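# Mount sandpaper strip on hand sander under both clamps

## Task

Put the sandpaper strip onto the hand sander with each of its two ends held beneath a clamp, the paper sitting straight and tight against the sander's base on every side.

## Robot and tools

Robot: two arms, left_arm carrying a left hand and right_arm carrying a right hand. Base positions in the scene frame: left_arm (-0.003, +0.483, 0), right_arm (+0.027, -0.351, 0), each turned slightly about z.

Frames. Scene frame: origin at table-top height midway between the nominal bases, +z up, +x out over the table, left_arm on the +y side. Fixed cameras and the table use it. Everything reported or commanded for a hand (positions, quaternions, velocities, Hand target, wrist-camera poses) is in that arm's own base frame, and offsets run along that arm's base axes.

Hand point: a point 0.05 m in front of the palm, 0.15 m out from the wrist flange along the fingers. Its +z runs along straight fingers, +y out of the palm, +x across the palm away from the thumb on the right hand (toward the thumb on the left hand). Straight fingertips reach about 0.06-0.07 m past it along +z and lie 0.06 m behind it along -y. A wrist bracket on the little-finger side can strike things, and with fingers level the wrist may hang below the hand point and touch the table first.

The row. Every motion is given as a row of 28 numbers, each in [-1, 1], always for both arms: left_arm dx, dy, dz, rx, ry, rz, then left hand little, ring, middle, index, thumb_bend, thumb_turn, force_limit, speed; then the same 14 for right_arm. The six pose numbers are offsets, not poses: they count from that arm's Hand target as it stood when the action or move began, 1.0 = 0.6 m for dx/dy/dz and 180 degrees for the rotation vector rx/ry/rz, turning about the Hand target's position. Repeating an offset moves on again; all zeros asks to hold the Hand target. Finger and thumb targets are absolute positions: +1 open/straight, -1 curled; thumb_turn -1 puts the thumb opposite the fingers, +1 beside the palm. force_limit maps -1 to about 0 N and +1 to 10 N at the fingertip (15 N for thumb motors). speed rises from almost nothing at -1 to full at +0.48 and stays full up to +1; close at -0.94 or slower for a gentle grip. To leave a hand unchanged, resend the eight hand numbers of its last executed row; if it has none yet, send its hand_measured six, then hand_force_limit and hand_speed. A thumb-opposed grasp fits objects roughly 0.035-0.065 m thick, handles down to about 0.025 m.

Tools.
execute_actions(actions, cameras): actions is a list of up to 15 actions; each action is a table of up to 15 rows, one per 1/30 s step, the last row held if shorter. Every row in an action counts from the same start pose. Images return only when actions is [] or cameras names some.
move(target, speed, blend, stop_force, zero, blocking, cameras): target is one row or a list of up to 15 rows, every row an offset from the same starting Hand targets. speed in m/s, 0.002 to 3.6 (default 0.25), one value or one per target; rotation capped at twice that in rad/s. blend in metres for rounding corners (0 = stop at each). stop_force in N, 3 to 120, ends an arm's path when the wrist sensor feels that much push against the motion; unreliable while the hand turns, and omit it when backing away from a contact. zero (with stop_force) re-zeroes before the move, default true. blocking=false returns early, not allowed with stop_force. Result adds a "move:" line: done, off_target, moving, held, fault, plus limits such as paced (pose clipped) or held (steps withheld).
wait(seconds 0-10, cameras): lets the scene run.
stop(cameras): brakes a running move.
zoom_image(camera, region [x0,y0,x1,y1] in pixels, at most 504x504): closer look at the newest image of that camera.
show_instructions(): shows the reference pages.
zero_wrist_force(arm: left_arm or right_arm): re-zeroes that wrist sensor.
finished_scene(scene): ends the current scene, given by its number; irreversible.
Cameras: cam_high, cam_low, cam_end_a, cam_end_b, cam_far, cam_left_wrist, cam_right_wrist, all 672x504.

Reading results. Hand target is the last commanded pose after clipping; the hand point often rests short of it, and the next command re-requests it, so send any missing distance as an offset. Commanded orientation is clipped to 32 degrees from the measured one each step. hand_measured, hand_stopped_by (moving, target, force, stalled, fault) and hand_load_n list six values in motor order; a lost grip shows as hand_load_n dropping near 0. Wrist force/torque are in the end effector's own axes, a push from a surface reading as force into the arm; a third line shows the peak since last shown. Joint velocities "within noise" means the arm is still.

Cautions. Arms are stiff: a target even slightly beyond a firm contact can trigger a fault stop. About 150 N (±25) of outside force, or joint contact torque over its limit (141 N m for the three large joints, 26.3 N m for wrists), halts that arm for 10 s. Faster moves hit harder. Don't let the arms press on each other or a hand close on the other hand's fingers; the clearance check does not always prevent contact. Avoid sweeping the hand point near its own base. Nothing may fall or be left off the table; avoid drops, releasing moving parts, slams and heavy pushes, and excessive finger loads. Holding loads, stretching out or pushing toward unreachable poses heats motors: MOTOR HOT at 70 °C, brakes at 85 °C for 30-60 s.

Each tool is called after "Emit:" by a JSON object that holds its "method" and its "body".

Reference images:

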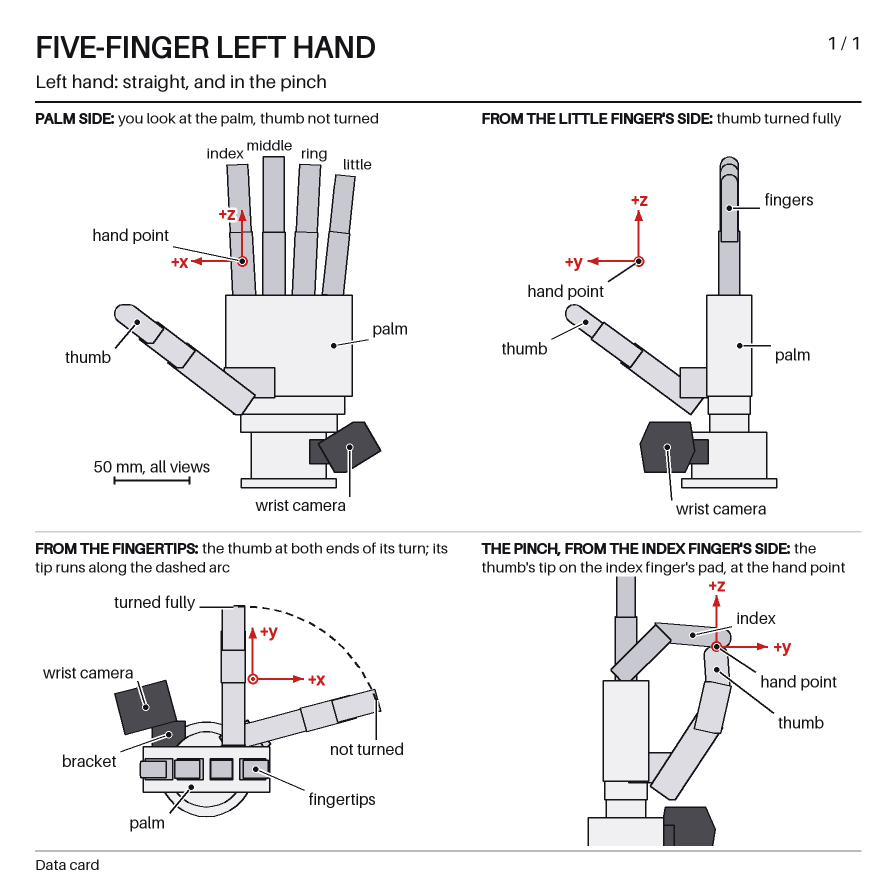

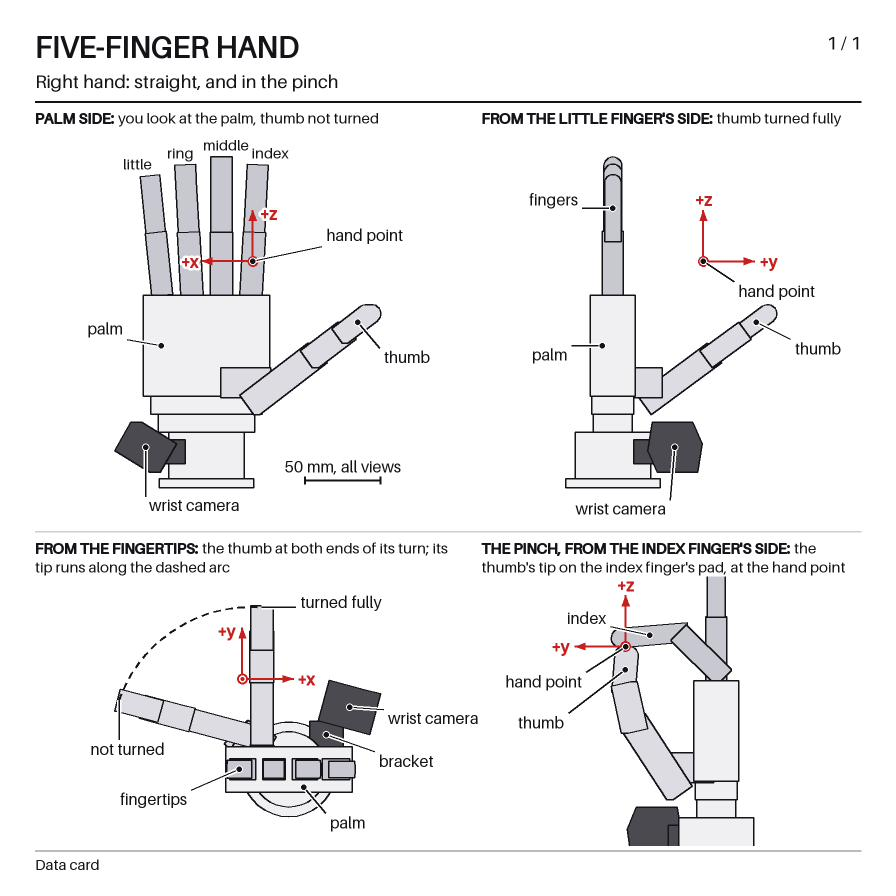

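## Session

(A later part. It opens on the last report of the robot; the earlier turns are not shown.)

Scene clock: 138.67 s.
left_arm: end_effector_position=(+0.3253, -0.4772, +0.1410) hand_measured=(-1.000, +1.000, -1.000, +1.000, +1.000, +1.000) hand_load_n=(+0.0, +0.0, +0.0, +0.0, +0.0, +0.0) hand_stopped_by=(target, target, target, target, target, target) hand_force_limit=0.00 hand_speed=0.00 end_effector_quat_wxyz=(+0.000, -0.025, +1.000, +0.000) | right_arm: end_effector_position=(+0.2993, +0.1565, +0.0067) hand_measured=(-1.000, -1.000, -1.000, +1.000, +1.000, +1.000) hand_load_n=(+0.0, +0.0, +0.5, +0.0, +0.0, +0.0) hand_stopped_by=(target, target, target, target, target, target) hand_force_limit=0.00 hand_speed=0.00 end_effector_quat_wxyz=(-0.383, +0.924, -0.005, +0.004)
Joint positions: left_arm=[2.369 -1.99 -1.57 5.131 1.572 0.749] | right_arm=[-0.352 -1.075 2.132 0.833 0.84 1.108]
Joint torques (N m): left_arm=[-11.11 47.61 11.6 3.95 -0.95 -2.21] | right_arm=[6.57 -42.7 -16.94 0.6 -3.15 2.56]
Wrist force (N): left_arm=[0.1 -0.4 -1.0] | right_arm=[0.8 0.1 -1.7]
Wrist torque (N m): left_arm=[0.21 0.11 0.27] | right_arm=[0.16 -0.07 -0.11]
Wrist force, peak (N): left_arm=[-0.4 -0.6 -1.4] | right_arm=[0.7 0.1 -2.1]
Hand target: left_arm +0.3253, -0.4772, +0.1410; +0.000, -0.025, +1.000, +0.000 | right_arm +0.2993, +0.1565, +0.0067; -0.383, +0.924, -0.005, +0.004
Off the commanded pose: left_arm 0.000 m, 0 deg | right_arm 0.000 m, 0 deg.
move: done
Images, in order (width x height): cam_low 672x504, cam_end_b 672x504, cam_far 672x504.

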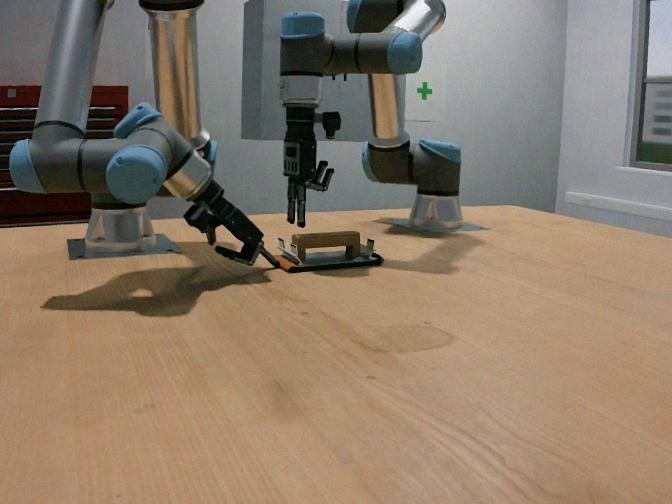

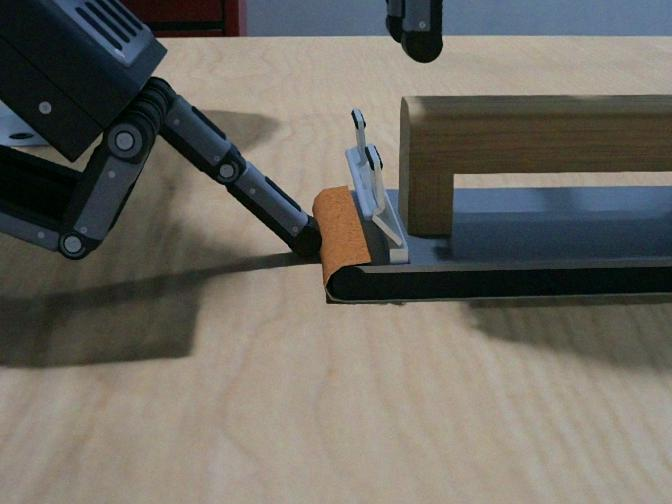

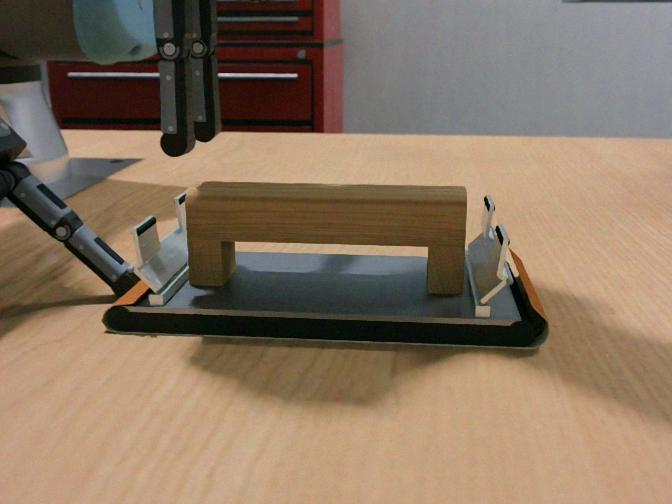

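Emit:
{"method": "move", "body": {"target": [0, 0, 0, 0, 0, 0, -1, 1, -1, 1, 1, 1, 0, 0, 0, 0.0038, 0, 0, 0, 0, -1, -1, -1, 1, 1, 1, 0, 0], "speed": 0.01, "stop_force": 6, "cameras": ["cam_far", "cam_end_b", "cam_low", "cam_left_wrist"]}}

Emit:
{"method": "zoom_image", "body": {"camera": "cam_end_b", "region": [260, 30, 480, 320]}}

Emit:
{"method": "zoom_image", "body": {"camera": "cam_far", "region": [60, 110, 260, 350]}}

Emit:
{"method": "zoom_image", "body": {"camera": "cam_low", "region": [250, 180, 360, 290]}}

Scene clock: 146.07 s.
left_arm: end_effector_position=(+0.3253, -0.4772, +0.1410) hand_measured=(-1.000, +1.000, -1.000, +1.000, +1.000, +1.000) hand_load_n=(+0.0, +0.0, +0.0, +0.0, +0.0, +0.0) hand_stopped_by=(target, target, target, target, target, target) hand_force_limit=0.00 hand_speed=0.00 end_effector_quat_wxyz=(+0.000, -0.025, +1.000, +0.000) | right_arm: end_effector_position=(+0.2993, +0.1588, +0.0067) hand_measured=(-1.000, -1.000, -1.000, +1.000, +1.000, +1.000) hand_load_n=(+0.0, +0.0, +0.0, +0.0, +0.0, +0.0) hand_stopped_by=(target, target, target, target, target, target) hand_force_limit=0.00 hand_speed=0.00 end_effector_quat_wxyz=(-0.383, +0.924, -0.005, +0.004)
Joint positions: left_arm=[2.369 -1.99 -1.57 5.131 1.572 0.749] | right_arm=[-0.345 -1.076 2.131 0.829 0.838 1.117]
Joint torques (N m): left_arm=[-11.97 47.74 11.57 3.93 -0.68 -2.15] | right_arm=[7.44 -43.72 -16.08 0.59 -3.11 2.52]
Wrist force (N): left_arm=[0.0 -0.3 -1.3] | right_arm=[0.5 0.0 -4.3]
Wrist torque (N m): left_arm=[0.23 0.11 0.27] | right_arm=[0.29 0.00 -0.11]
Wrist force, peak (N): left_arm=[-0.4 -0.3 -1.4] | right_arm=[1.1 0.7 -4.3]
Hand target: left_arm +0.3253, -0.4772, +0.1410; +0.000, -0.025, +1.000, +0.000 | right_arm +0.2993, +0.1588, +0.0067; -0.383, +0.924, -0.005, +0.004
Off the commanded pose: left_arm 0.000 m, 0 deg | right_arm 0.000 m, 0 deg.
move: done
camera_calibration:
cam_left_wrist: T_world_to_cam=[[-0.197893, -0.97969, -0.0323243, -0.391284], [-0.864393, 0.158863, 0.477062, 0.291544], [-0.462238, 0.122348, -0.878275, 0.444843], [0, 0, 0, 1]] pos_world=[0.380199, -0.484079, 0.238962]
Images, in order (width x height): cam_low 672x504, cam_end_b 672x504, cam_far 672x504, cam_left_wrist 672x504.

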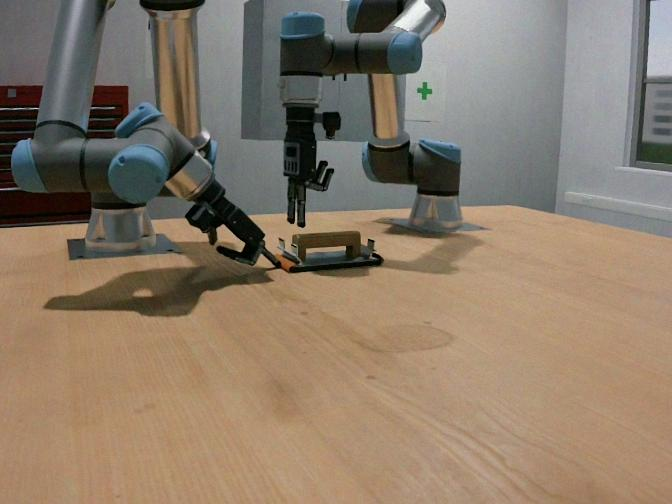

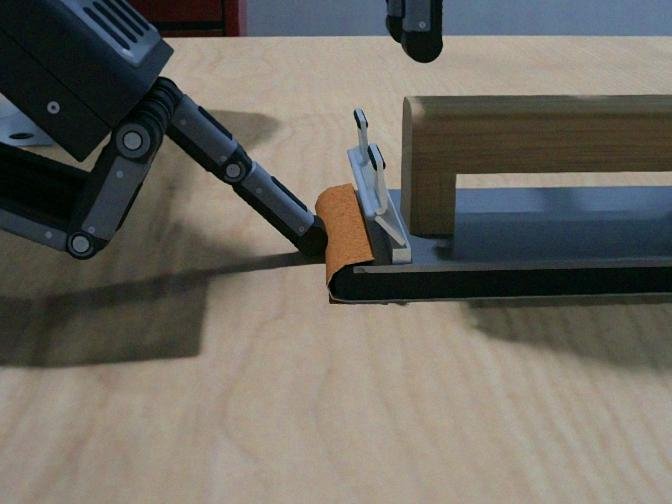

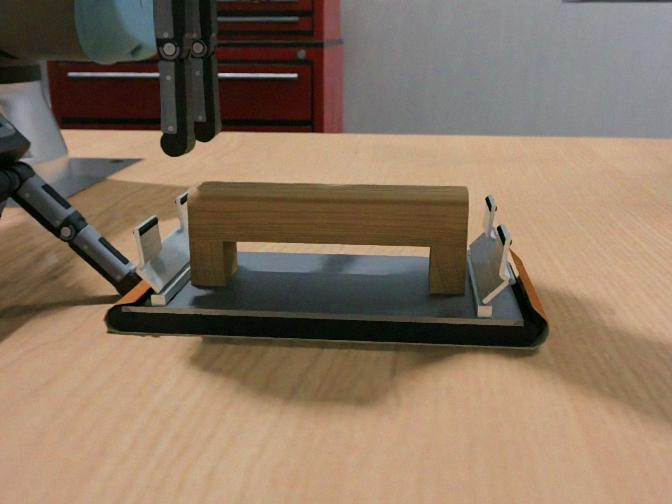

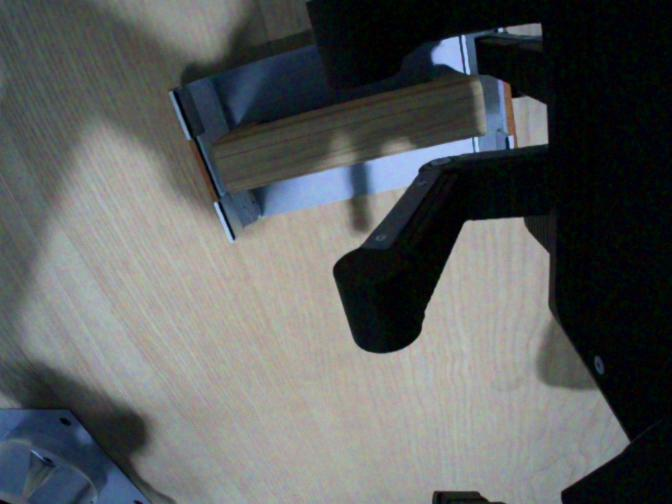

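Scaled by 1.738 from the camera's 672x504 image, which has a finer 960x720 frame.

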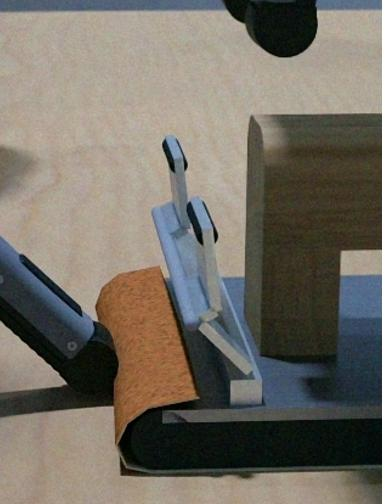

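Scaled by 2.100 from the camera's 672x504 image, which has a finer 960x720 frame.

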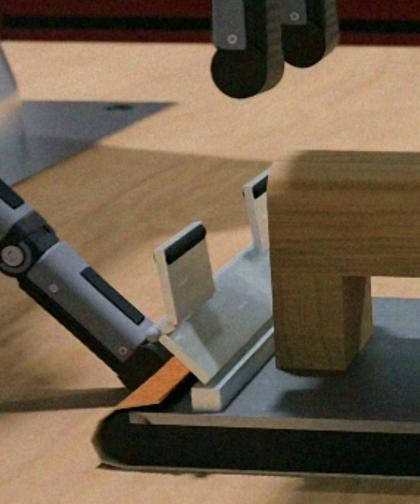

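Scaled by 4.582 from the camera's 672x504 image, which has a finer 960x720 frame.

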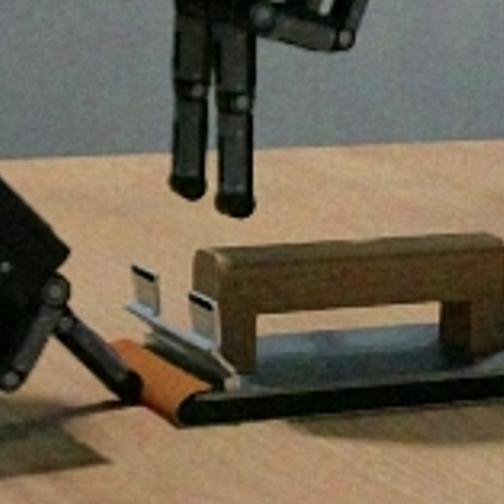

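Emit:
{"method": "move", "body": {"target": [0, 0, -0.0683, 0, 0, 0, -1, 1, -1, 1, 1, 1, 0, 0, 0, 0, 0, 0, 0, 0, -1, -1, -1, 1, 1, 1, 0, 0], "speed": 0.03, "stop_force": 5, "cameras": ["cam_far", "cam_end_b", "cam_low"]}}

Emit:
{"method": "zoom_image", "body": {"camera": "cam_end_b", "region": [260, 80, 460, 320]}}

Emit:
{"method": "zoom_image", "body": {"camera": "cam_far", "region": [60, 150, 260, 350]}}

Emit:
{"method": "zoom_image", "body": {"camera": "cam_low", "region": [250, 180, 360, 290]}}

Scene clock: 174.07 s.
left_arm: end_effector_position=(+0.3253, -0.4772, +0.1000) hand_measured=(-1.000, +1.000, -1.000, +1.000, +1.000, +1.000) hand_load_n=(+0.0, +0.0, +0.5, +0.0, +0.0, +0.0) hand_stopped_by=(target, target, target, target, target, target) hand_force_limit=0.00 hand_speed=0.00 end_effector_quat_wxyz=(+0.000, -0.025, +1.000, +0.000) | right_arm: end_effector_position=(+0.2993, +0.1588, +0.0067) hand_measured=(-1.000, -1.000, -1.000, +1.000, +1.000, +1.000) hand_load_n=(+0.0, +0.0, +0.0, +0.0, +0.0, +0.0) hand_stopped_by=(target, target, target, target, target, target) hand_force_limit=0.00 hand_speed=0.00 end_effector_quat_wxyz=(-0.383, +0.924, -0.005, +0.004)
Joint positions: left_arm=[2.369 -2.034 -1.621 5.225 1.572 0.749] | right_arm=[-0.345 -1.076 2.131 0.829 0.838 1.117]
Joint torques (N m): left_arm=[-9.4 31.71 10.56 3.88 -0.21 -1.97] | right_arm=[7.39 -41.85 -16.59 0.6 -3.1 2.53]
Wrist force (N): left_arm=[0.1 -0.7 -0.9] | right_arm=[0.8 0.1 -4.2]
Wrist torque (N m): left_arm=[0.16 0.07 0.28] | right_arm=[0.29 -0.05 -0.10]
Wrist force, peak (N): left_arm=[-0.3 -0.5 -1.4] | right_arm=[0.7 0.3 -4.6]
Hand target: left_arm +0.3253, -0.4772, +0.1000; +0.000, -0.025, +1.000, +0.000 | right_arm +0.2993, +0.1588, +0.0067; -0.383, +0.924, -0.005, +0.004
Off the commanded pose: left_arm 0.000 m, 0 deg | right_arm 0.000 m, 0 deg.
move: done
Images, in order (width x height): cam_low 672x504, cam_end_b 672x504, cam_far 672x504.

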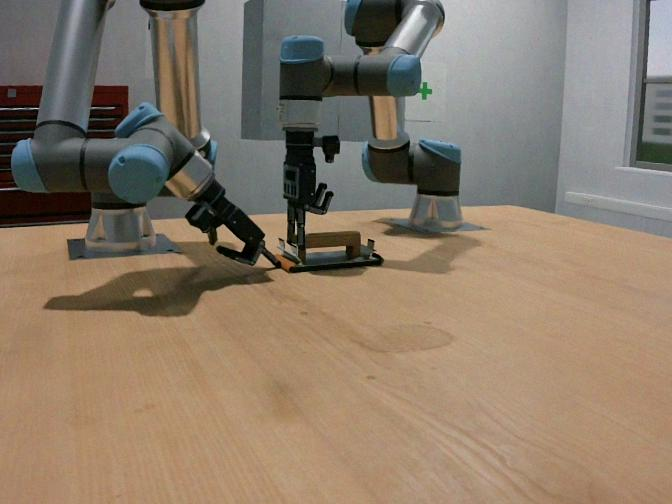

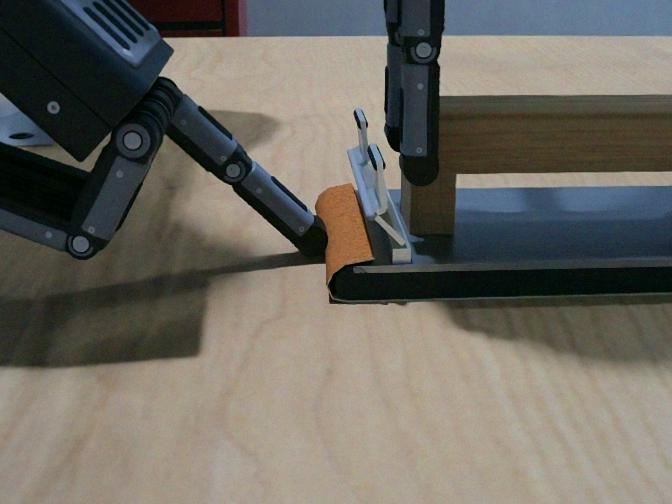

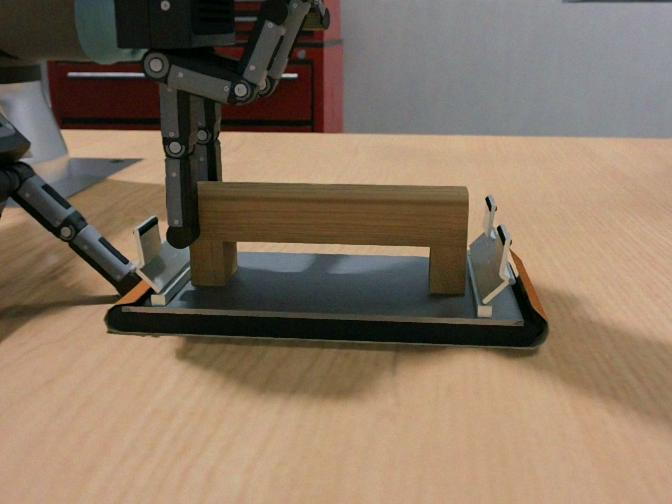

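Scaled by 2.100 from the camera's 672x504 image, which has a finer 960x720 frame.

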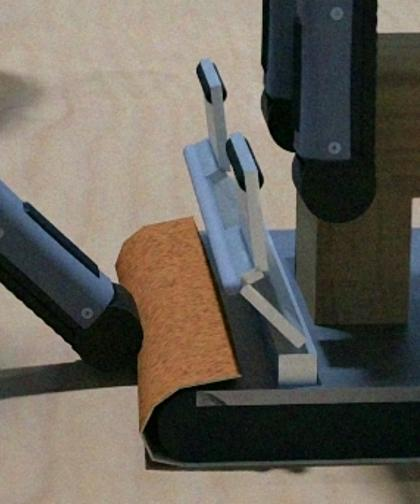

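Scaled by 2.520 from the camera's 672x504 image, which has a finer 960x720 frame.

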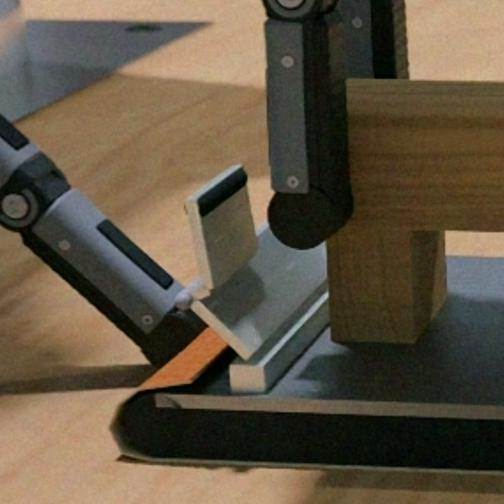

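Scaled by 4.582 from the camera's 672x504 image, which has a finer 960x720 frame.

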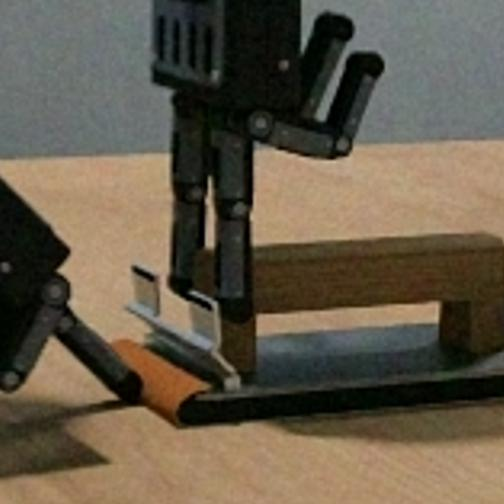

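Emit:
{"method": "move", "body": {"target": [0.0016, -0.0316, -0.0067, 0, 0, 0, -1, 1, -1, 1, 1, 1, 0, 0, 0, 0, 0, 0, 0, 0, -1, -1, -1, 1, 1, 1, 0, 0], "speed": 0.015, "stop_force": 10, "cameras": ["cam_far", "cam_end_b", "cam_low"]}}

Emit:
{"method": "zoom_image", "body": {"camera": "cam_end_b", "region": [260, 80, 460, 320]}}

Emit:
{"method": "zoom_image", "body": {"camera": "cam_far", "region": [60, 150, 260, 350]}}

Scene clock: 183.57 s.
left_arm: end_effector_position=(+0.3262, -0.4961, +0.0960) hand_measured=(-1.000, +1.000, -1.000, +1.000, +1.000, +1.000) hand_load_n=(+0.0, +0.0, +0.0, +0.0, +0.0, +0.0) hand_stopped_by=(target, target, target, target, target, target) hand_force_limit=0.00 hand_speed=0.00 end_effector_quat_wxyz=(+0.000, -0.025, +1.000, +0.000) | right_arm: end_effector_position=(+0.2993, +0.1588, +0.0067) hand_measured=(-1.000, -1.000, -1.000, +1.000, +1.000, +1.000) hand_load_n=(+0.0, +0.5, +0.0, -0.5, +0.0, +0.0) hand_stopped_by=(target, target, target, target, target, target) hand_force_limit=0.00 hand_speed=0.00 end_effector_quat_wxyz=(-0.383, +0.924, -0.005, +0.004)
Joint positions: left_arm=[2.349 -2.073 -1.571 5.215 1.572 0.729] | right_arm=[-0.344 -1.076 2.131 0.829 0.838 1.117]
Joint torques (N m): left_arm=[-11.25 33.52 31.97 1 -1.07 -2.16] | right_arm=[4.14 -41.21 -14.51 4.52 -2.41 2.35]
Wrist force (N): left_arm=[0.3 -0.6 -0.8] | right_arm=[0.7 0.4 -0.7]
Wrist torque (N m): left_arm=[0.17 0.03 0.29] | right_arm=[0.10 -0.05 -0.10]
Wrist force, peak (N): left_arm=[0.2 5.8 -1.7] | right_arm=[0.6 1.7 -7.1]
Hand target: left_arm +0.3262, -0.4961, +0.0960; +0.000, -0.025, +1.000, +0.000 | right_arm +0.2993, +0.1588, +0.0067; -0.383, +0.924, -0.005, +0.004
Off the commanded pose: left_arm 0.000 m, 0 deg | right_arm 0.000 m, 0 deg.
move: done
Images, in order (width x height): cam_low 672x504, cam_end_b 672x504, cam_far 672x504.

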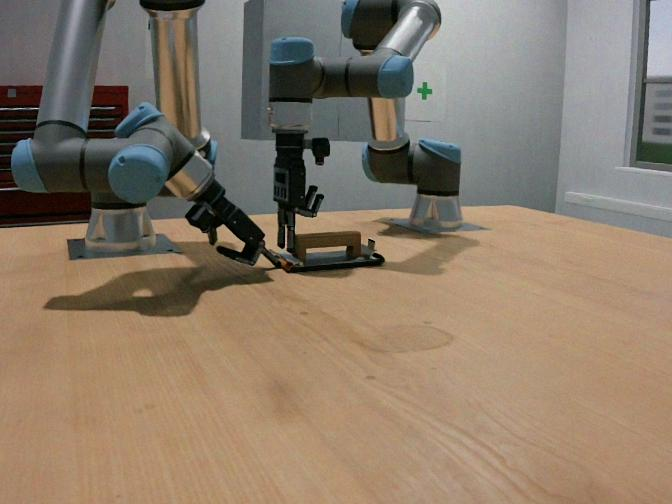

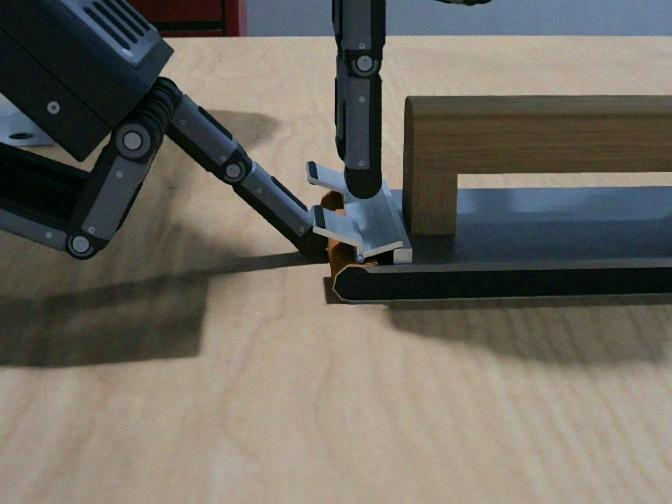

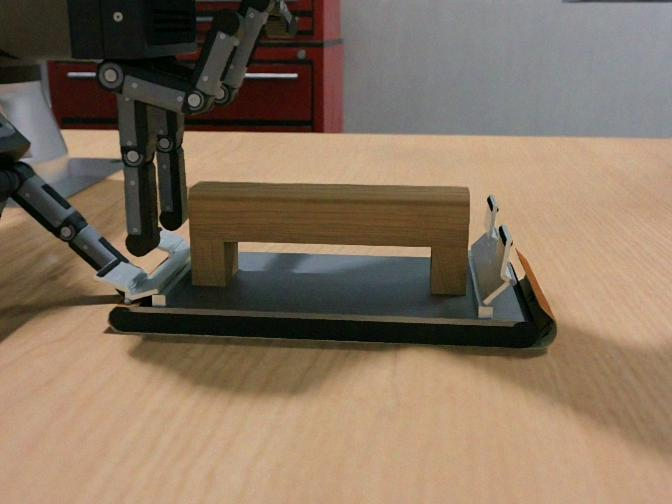

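Scaled by 2.100 from the camera's 672x504 image, which has a finer 960x720 frame.

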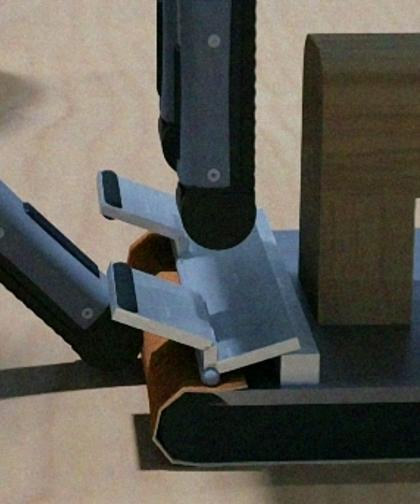

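Scaled by 2.520 from the camera's 672x504 image, which has a finer 960x720 frame.

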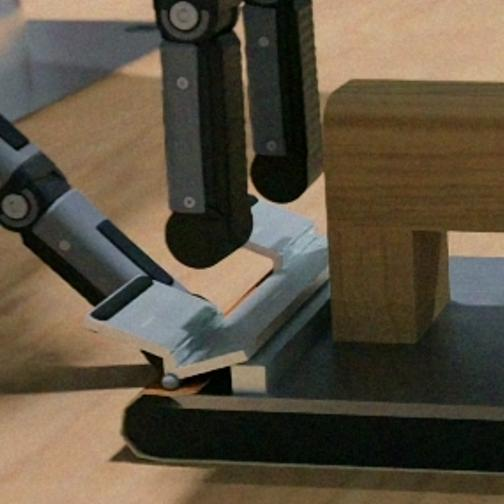

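Emit:
{"method": "move", "body": {"target": [[0, 0, 0.2067, 0, 0, 0, -1, 1, -1, 1, 1, 1, 0, 0, -0.0009, -0.0833, 0.0833, 0, 0, 0, -1, -1, -1, 1, 1, 1, 0, 0], [0.019, 0.3903, 0.09, -0.2497, -0.0125, 0, -1, -1, -1, 1, 1, 1, 0, 0, -0.0017, -0.1667, 0.333, 0, 0, 0, -1, -1, -1, 1, 1, 1, 0, 0]], "speed": 0.25}}

Emit:
{"method": "move", "body": {"target": [0.0012, -0.0267, -0.2375, 0, 0, 0, -1, -1, -1, 1, 1, 1, 0, 0, -0.0322, 0.4795, -0.111, -0.25, 0.0026, 0, -1, 1, -1, 1, 1, 1, 0, 0], "speed": 0.2, "cameras": ["cam_far", "cam_end_b", "cam_low", "cam_end_a", "cam_right_wrist", "cam_left_wrist"]}}

Emit:
{"method": "zoom_image", "body": {"camera": "cam_end_a", "region": [340, 30, 560, 310]}}

Emit:
{"method": "zoom_image", "body": {"camera": "cam_far", "region": [420, 110, 660, 360]}}

Emit:
{"method": "zoom_image", "body": {"camera": "cam_end_b", "region": [280, 140, 460, 320]}}

Scene clock: 205.23 s.
left_arm: end_effector_position=(+0.3376, -0.2620, +0.1500) hand_measured=(-1.000, -1.000, -1.000, +1.000, +1.000, +1.000) hand_load_n=(+0.0, +0.0, +0.0, +0.0, +0.0, +0.0) hand_stopped_by=(target, target, target, target, target, target) hand_force_limit=0.00 hand_speed=0.00 end_effector_quat_wxyz=(+0.010, -0.023, +0.924, -0.382) | right_arm: end_effector_position=(+0.2983, +0.0587, +0.2065) hand_measured=(-1.000, -1.000, -1.000, +1.000, +1.000, +1.000) hand_load_n=(+0.0, +0.0, +0.0, +0.0, +0.0, +0.0) hand_stopped_by=(target, target, target, target, target, target) hand_force_limit=0.00 hand_speed=0.00 end_effector_quat_wxyz=(-0.383, +0.924, -0.005, +0.004)
Joint positions: left_arm=[3.161 -1.41 -2.314 5.326 0.787 1.527] | right_arm=[-0.637 -1.426 1.983 1.542 0.958 0.775]
Joint torques (N m): left_arm=[9.86 21.99 22.04 1.14 -2.49 2.36] | right_arm=[-7.3 -36.33 -24.51 5.49 1.12 -2.35]
Wrist force (N): left_arm=[0.6 0.4 -0.5] | right_arm=[1.0 -0.1 -0.7]
Wrist torque (N m): left_arm=[0.32 0.02 0.02] | right_arm=[0.08 -0.09 0.00]
Wrist force, peak (N): left_arm=[-0.5 -0.3 -1.8] | right_arm=[1.1 0.3 -1.1]
Hand target: left_arm +0.3376, -0.2620, +0.1500; +0.010, -0.023, +0.924, -0.382 | right_arm +0.2983, +0.0587, +0.2065; -0.383, +0.924, -0.005, +0.004
Off the commanded pose: left_arm 0.000 m, 0 deg | right_arm 0.000 m, 0 deg.
move: done

Scene clock: 207.93 s.
left_arm: end_effector_position=(+0.3384, -0.2780, +0.0075) hand_measured=(-1.000, -1.000, -1.000, +1.000, +1.000, +1.000) hand_load_n=(+0.0, +0.5, +0.0, +0.0, +0.0, -0.5) hand_stopped_by=(target, target, target, target, target, target) hand_force_limit=0.00 hand_speed=0.00 end_effector_quat_wxyz=(+0.010, -0.023, +0.924, -0.382) | right_arm: end_effector_position=(+0.2790, +0.3464, +0.1399) hand_measured=(-1.000, +1.000, -1.000, +1.000, +1.000, +1.000) hand_load_n=(+0.0, +0.0, +0.0, +0.0, +0.0, +0.0) hand_stopped_by=(target, target, target, target, target, target) hand_force_limit=0.00 hand_speed=0.00 end_effector_quat_wxyz=(+0.000, +1.000, -0.005, +0.002)
Joint positions: left_arm=[3.117 -1.811 -2.467 5.924 0.789 1.465] | right_arm=[0.656 -1.016 1.363 1.221 1.573 2.236]
Joint torques (N m): left_arm=[-10.87 13 0.65 4.15 0.4 -2.18] | right_arm=[6.78 -28.56 -25.68 5.12 1.8 2.53]
Wrist force (N): left_arm=[0.1 0.5 -0.3] | right_arm=[0.8 0.4 -0.3]
Wrist torque (N m): left_arm=[0.24 0.21 0.06] | right_arm=[0.29 -0.09 -0.16]
Wrist force, peak (N): left_arm=[0.4 -0.2 -1.0] | right_arm=[1.0 1.1 -1.3]
Hand target: left_arm +0.3384, -0.2780, +0.0075; +0.010, -0.023, +0.924, -0.382 | right_arm +0.2790, +0.3464, +0.1399; +0.000, +1.000, -0.005, +0.002
Off the commanded pose: left_arm 0.000 m, 0 deg | right_arm 0.000 m, 0 deg.
move: done
camera_calibration:
cam_left_wrist: T_world_to_cam=[[-0.210961, -0.7191, 0.66211, -0.126189], [-0.878302, 0.436755, 0.194504, 0.418918], [-0.429048, -0.5405, -0.723725, 0.112635], [0, 0, 0, 1]] pos_world=[0.389641, -0.212827, 0.0835867]
cam_right_wrist: T_world_to_cam=[[0.299154, -0.954019, 0.0188104, 0.240592], [-0.83427, -0.251934, 0.490432, 0.254292], [-0.463143, -0.162408, -0.871276, 0.429936], [0, 0, 0, 1]] pos_world=[0.339296, 0.363419, 0.245354]
Images, in order (width x height): cam_low 672x504, cam_end_a 672x504, cam_end_b 672x504, cam_far 672x504, cam_left_wrist 672x504, cam_right_wrist 672x504.

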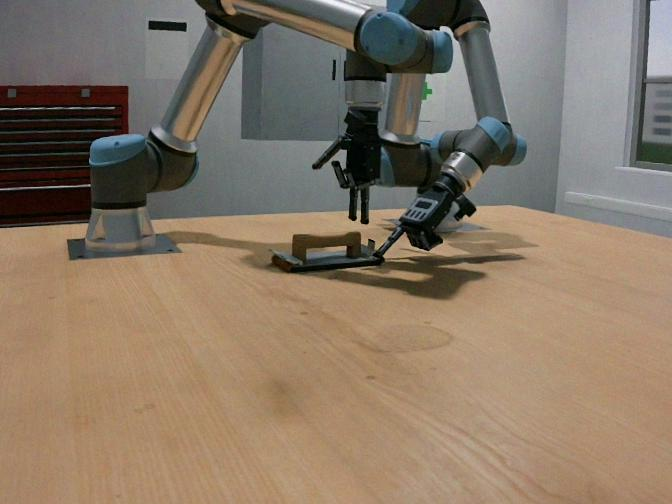

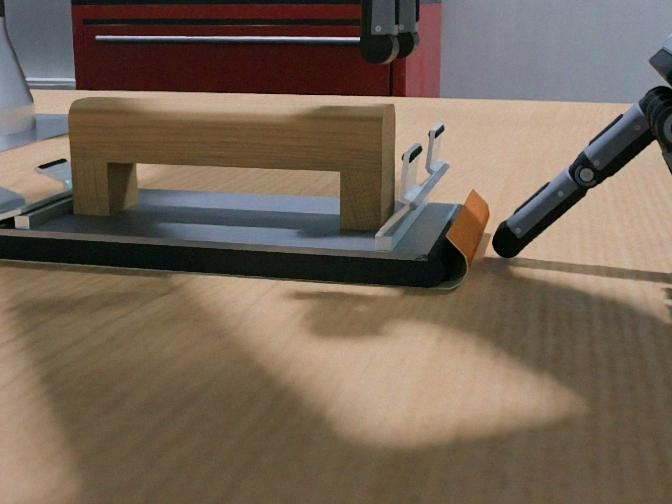

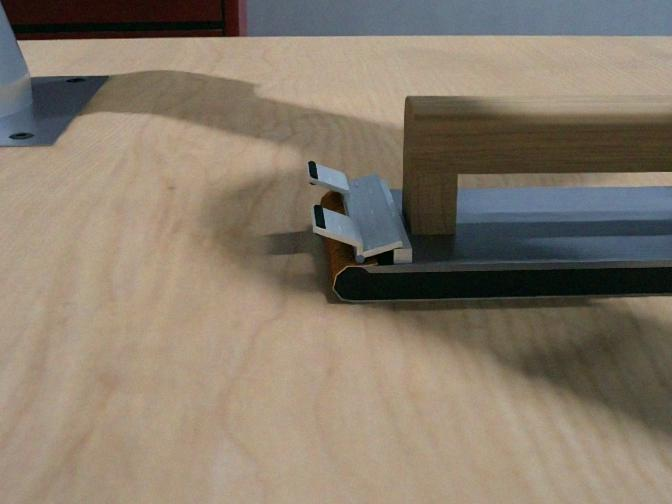

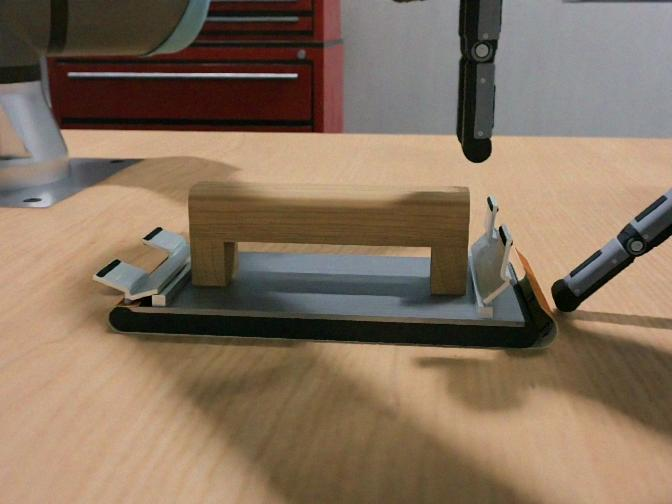

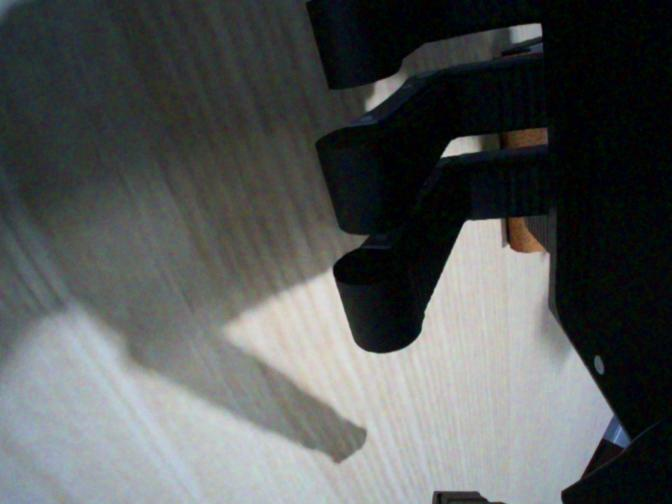

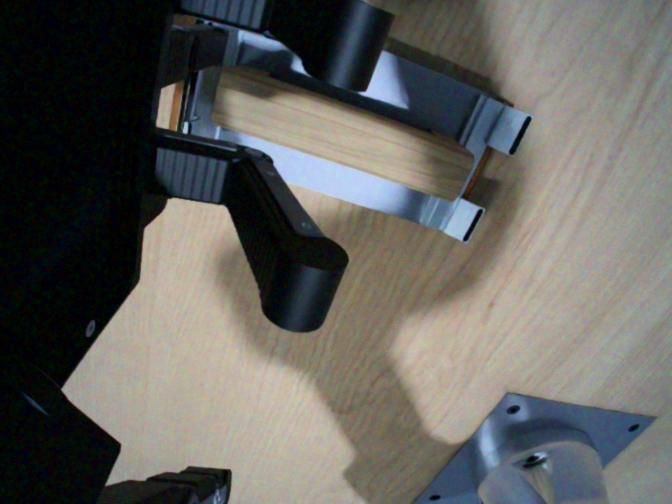

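Scaled by 1.800 from the camera's 672x504 image, which has a finer 960x720 frame.

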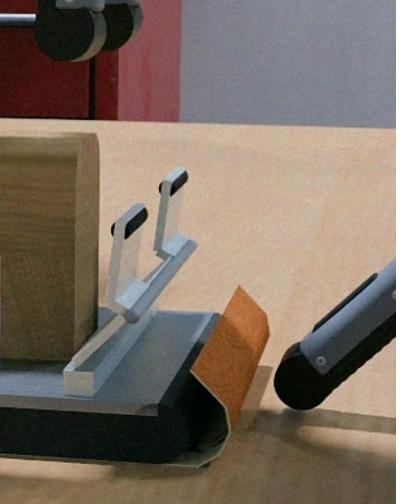

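Scaled by 2.016 from the camera's 672x504 image, which has a finer 960x720 frame.

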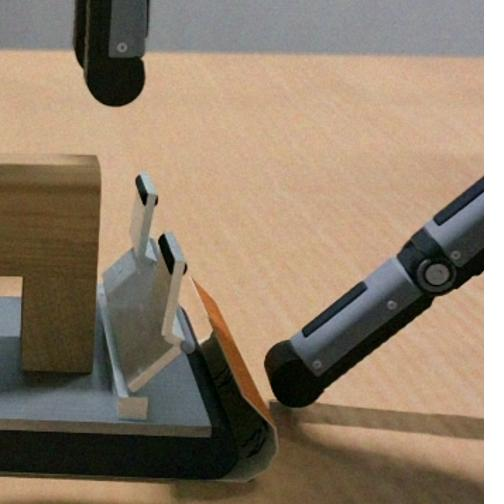

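Scaled by 2.800 from the camera's 672x504 image, which has a finer 960x720 frame.

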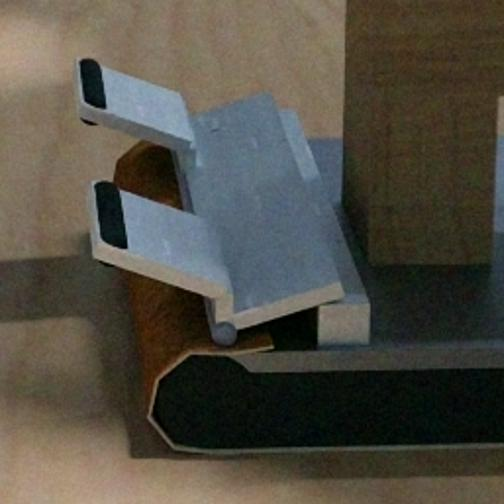

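Emit:
{"method": "move", "body": {"target": [0.0012, -0.0241, 0, 0, 0, 0, -1, -1, -1, 1, 1, 1, 0, 0, 0, 0, 0, 0, 0, 0, -1, 1, -1, 1, 1, 1, 0, 0], "speed": 0.015, "stop_force": 5.5, "cameras": ["cam_far", "cam_end_a", "cam_low"]}}

Emit:
{"method": "zoom_image", "body": {"camera": "cam_end_a", "region": [340, 30, 560, 310]}}

Emit:
{"method": "zoom_image", "body": {"camera": "cam_far", "region": [420, 110, 660, 360]}}

Emit:
{"method": "zoom_image", "body": {"camera": "cam_low", "region": [320, 170, 420, 290]}}

Scene clock: 217.77 s.
left_arm: end_effector_position=(+0.3391, -0.2924, +0.0075) hand_measured=(-1.000, -1.000, -1.000, +1.000, +1.000, +1.000) hand_load_n=(+0.0, +0.0, +0.5, -1.0, +0.0, -0.5) hand_stopped_by=(target, target, target, target, target, target) hand_force_limit=0.00 hand_speed=0.00 end_effector_quat_wxyz=(+0.010, -0.023, +0.924, -0.382) | right_arm: end_effector_position=(+0.2790, +0.3464, +0.1399) hand_measured=(-1.000, +1.000, -1.000, +1.000, +1.000, +1.000) hand_load_n=(+0.5, +0.0, +0.0, -0.5, +0.0, +0.0) hand_stopped_by=(target, target, target, target, target, target) hand_force_limit=0.00 hand_speed=0.00 end_effector_quat_wxyz=(+0.000, +1.000, -0.005, +0.002)
Joint positions: left_arm=[3.078 -1.835 -2.451 5.97 0.793 1.41] | right_arm=[0.656 -1.016 1.363 1.221 1.573 2.237]
Joint torques (N m): left_arm=[-12.46 12.43 21.93 3.87 0.17 -2.27] | right_arm=[6.85 -28.32 -25.93 5.22 1.62 2.39]
Wrist force (N): left_arm=[-0.2 0.8 -4.0] | right_arm=[1.0 0.5 -0.2]
Wrist torque (N m): left_arm=[0.43 0.23 0.07] | right_arm=[0.30 -0.12 -0.15]
Wrist force, peak (N): left_arm=[0.1 0.6 -4.8] | right_arm=[1.3 0.5 -0.5]
Hand target: left_arm +0.3391, -0.2924, +0.0075; +0.010, -0.023, +0.924, -0.382 | right_arm +0.2790, +0.3464, +0.1399; +0.000, +1.000, -0.005, +0.002
Off the commanded pose: left_arm 0.000 m, 0 deg | right_arm 0.000 m, 0 deg.
move: done
Images, in order (width x height): cam_low 672x504, cam_end_a 672x504, cam_far 672x504.

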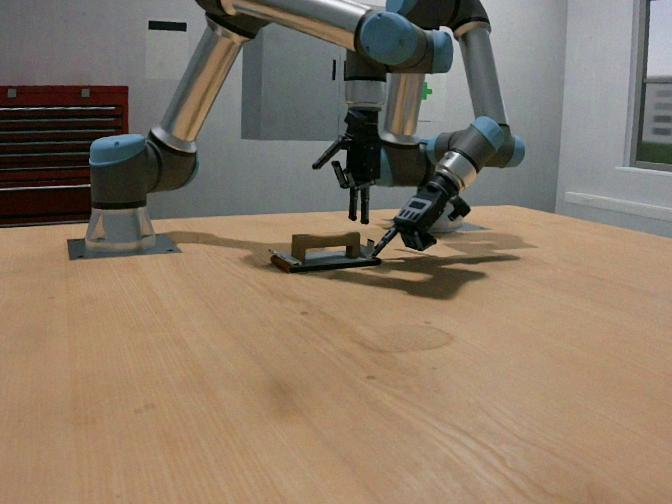

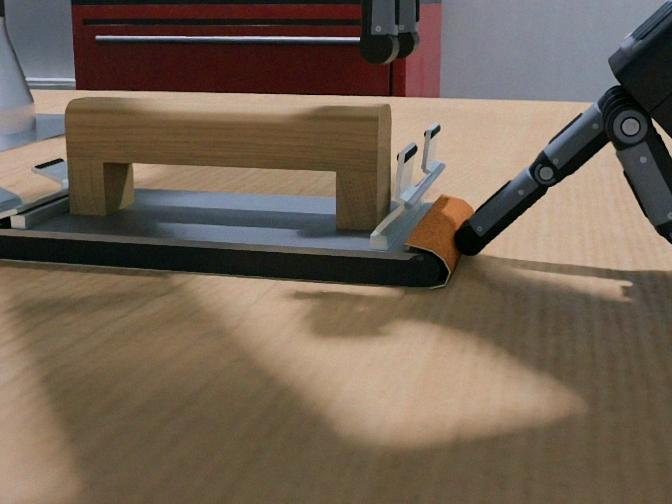

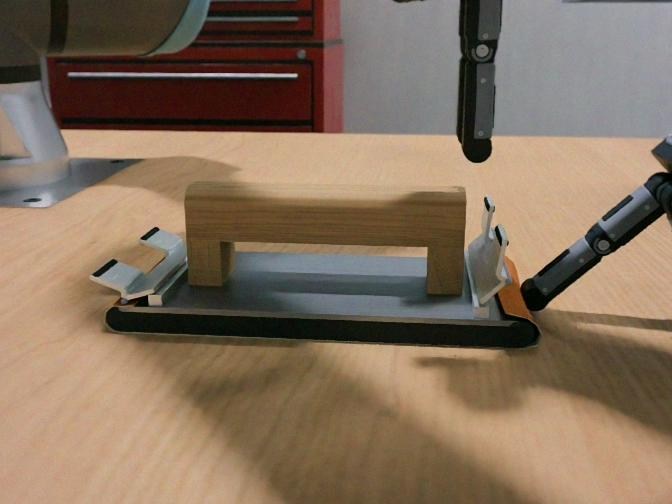

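Scaled by 1.800 from the camera's 672x504 image, which has a finer 960x720 frame.

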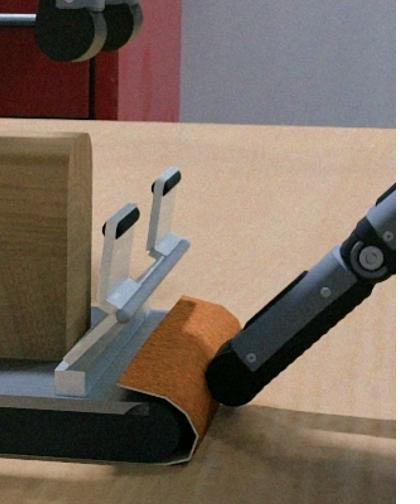

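Scaled by 2.016 from the camera's 672x504 image, which has a finer 960x720 frame.

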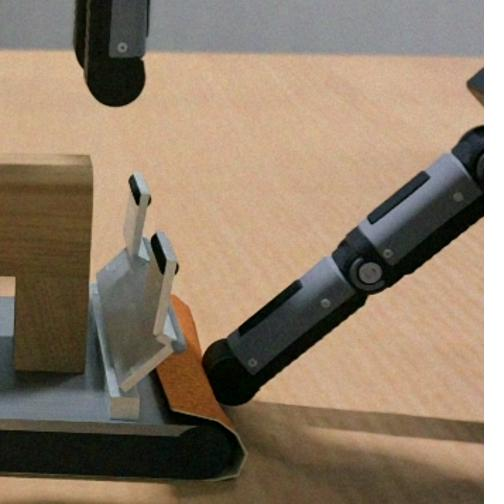

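Scaled by 4.200 from the camera's 672x504 image, which has a finer 960x720 frame.

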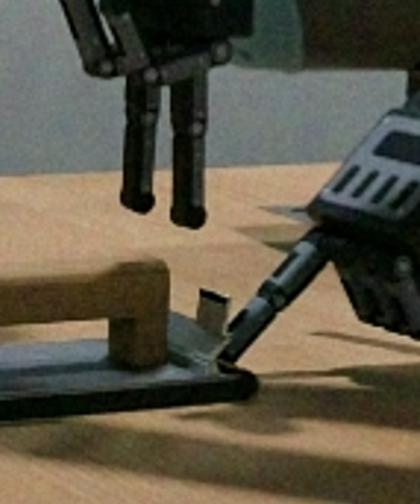

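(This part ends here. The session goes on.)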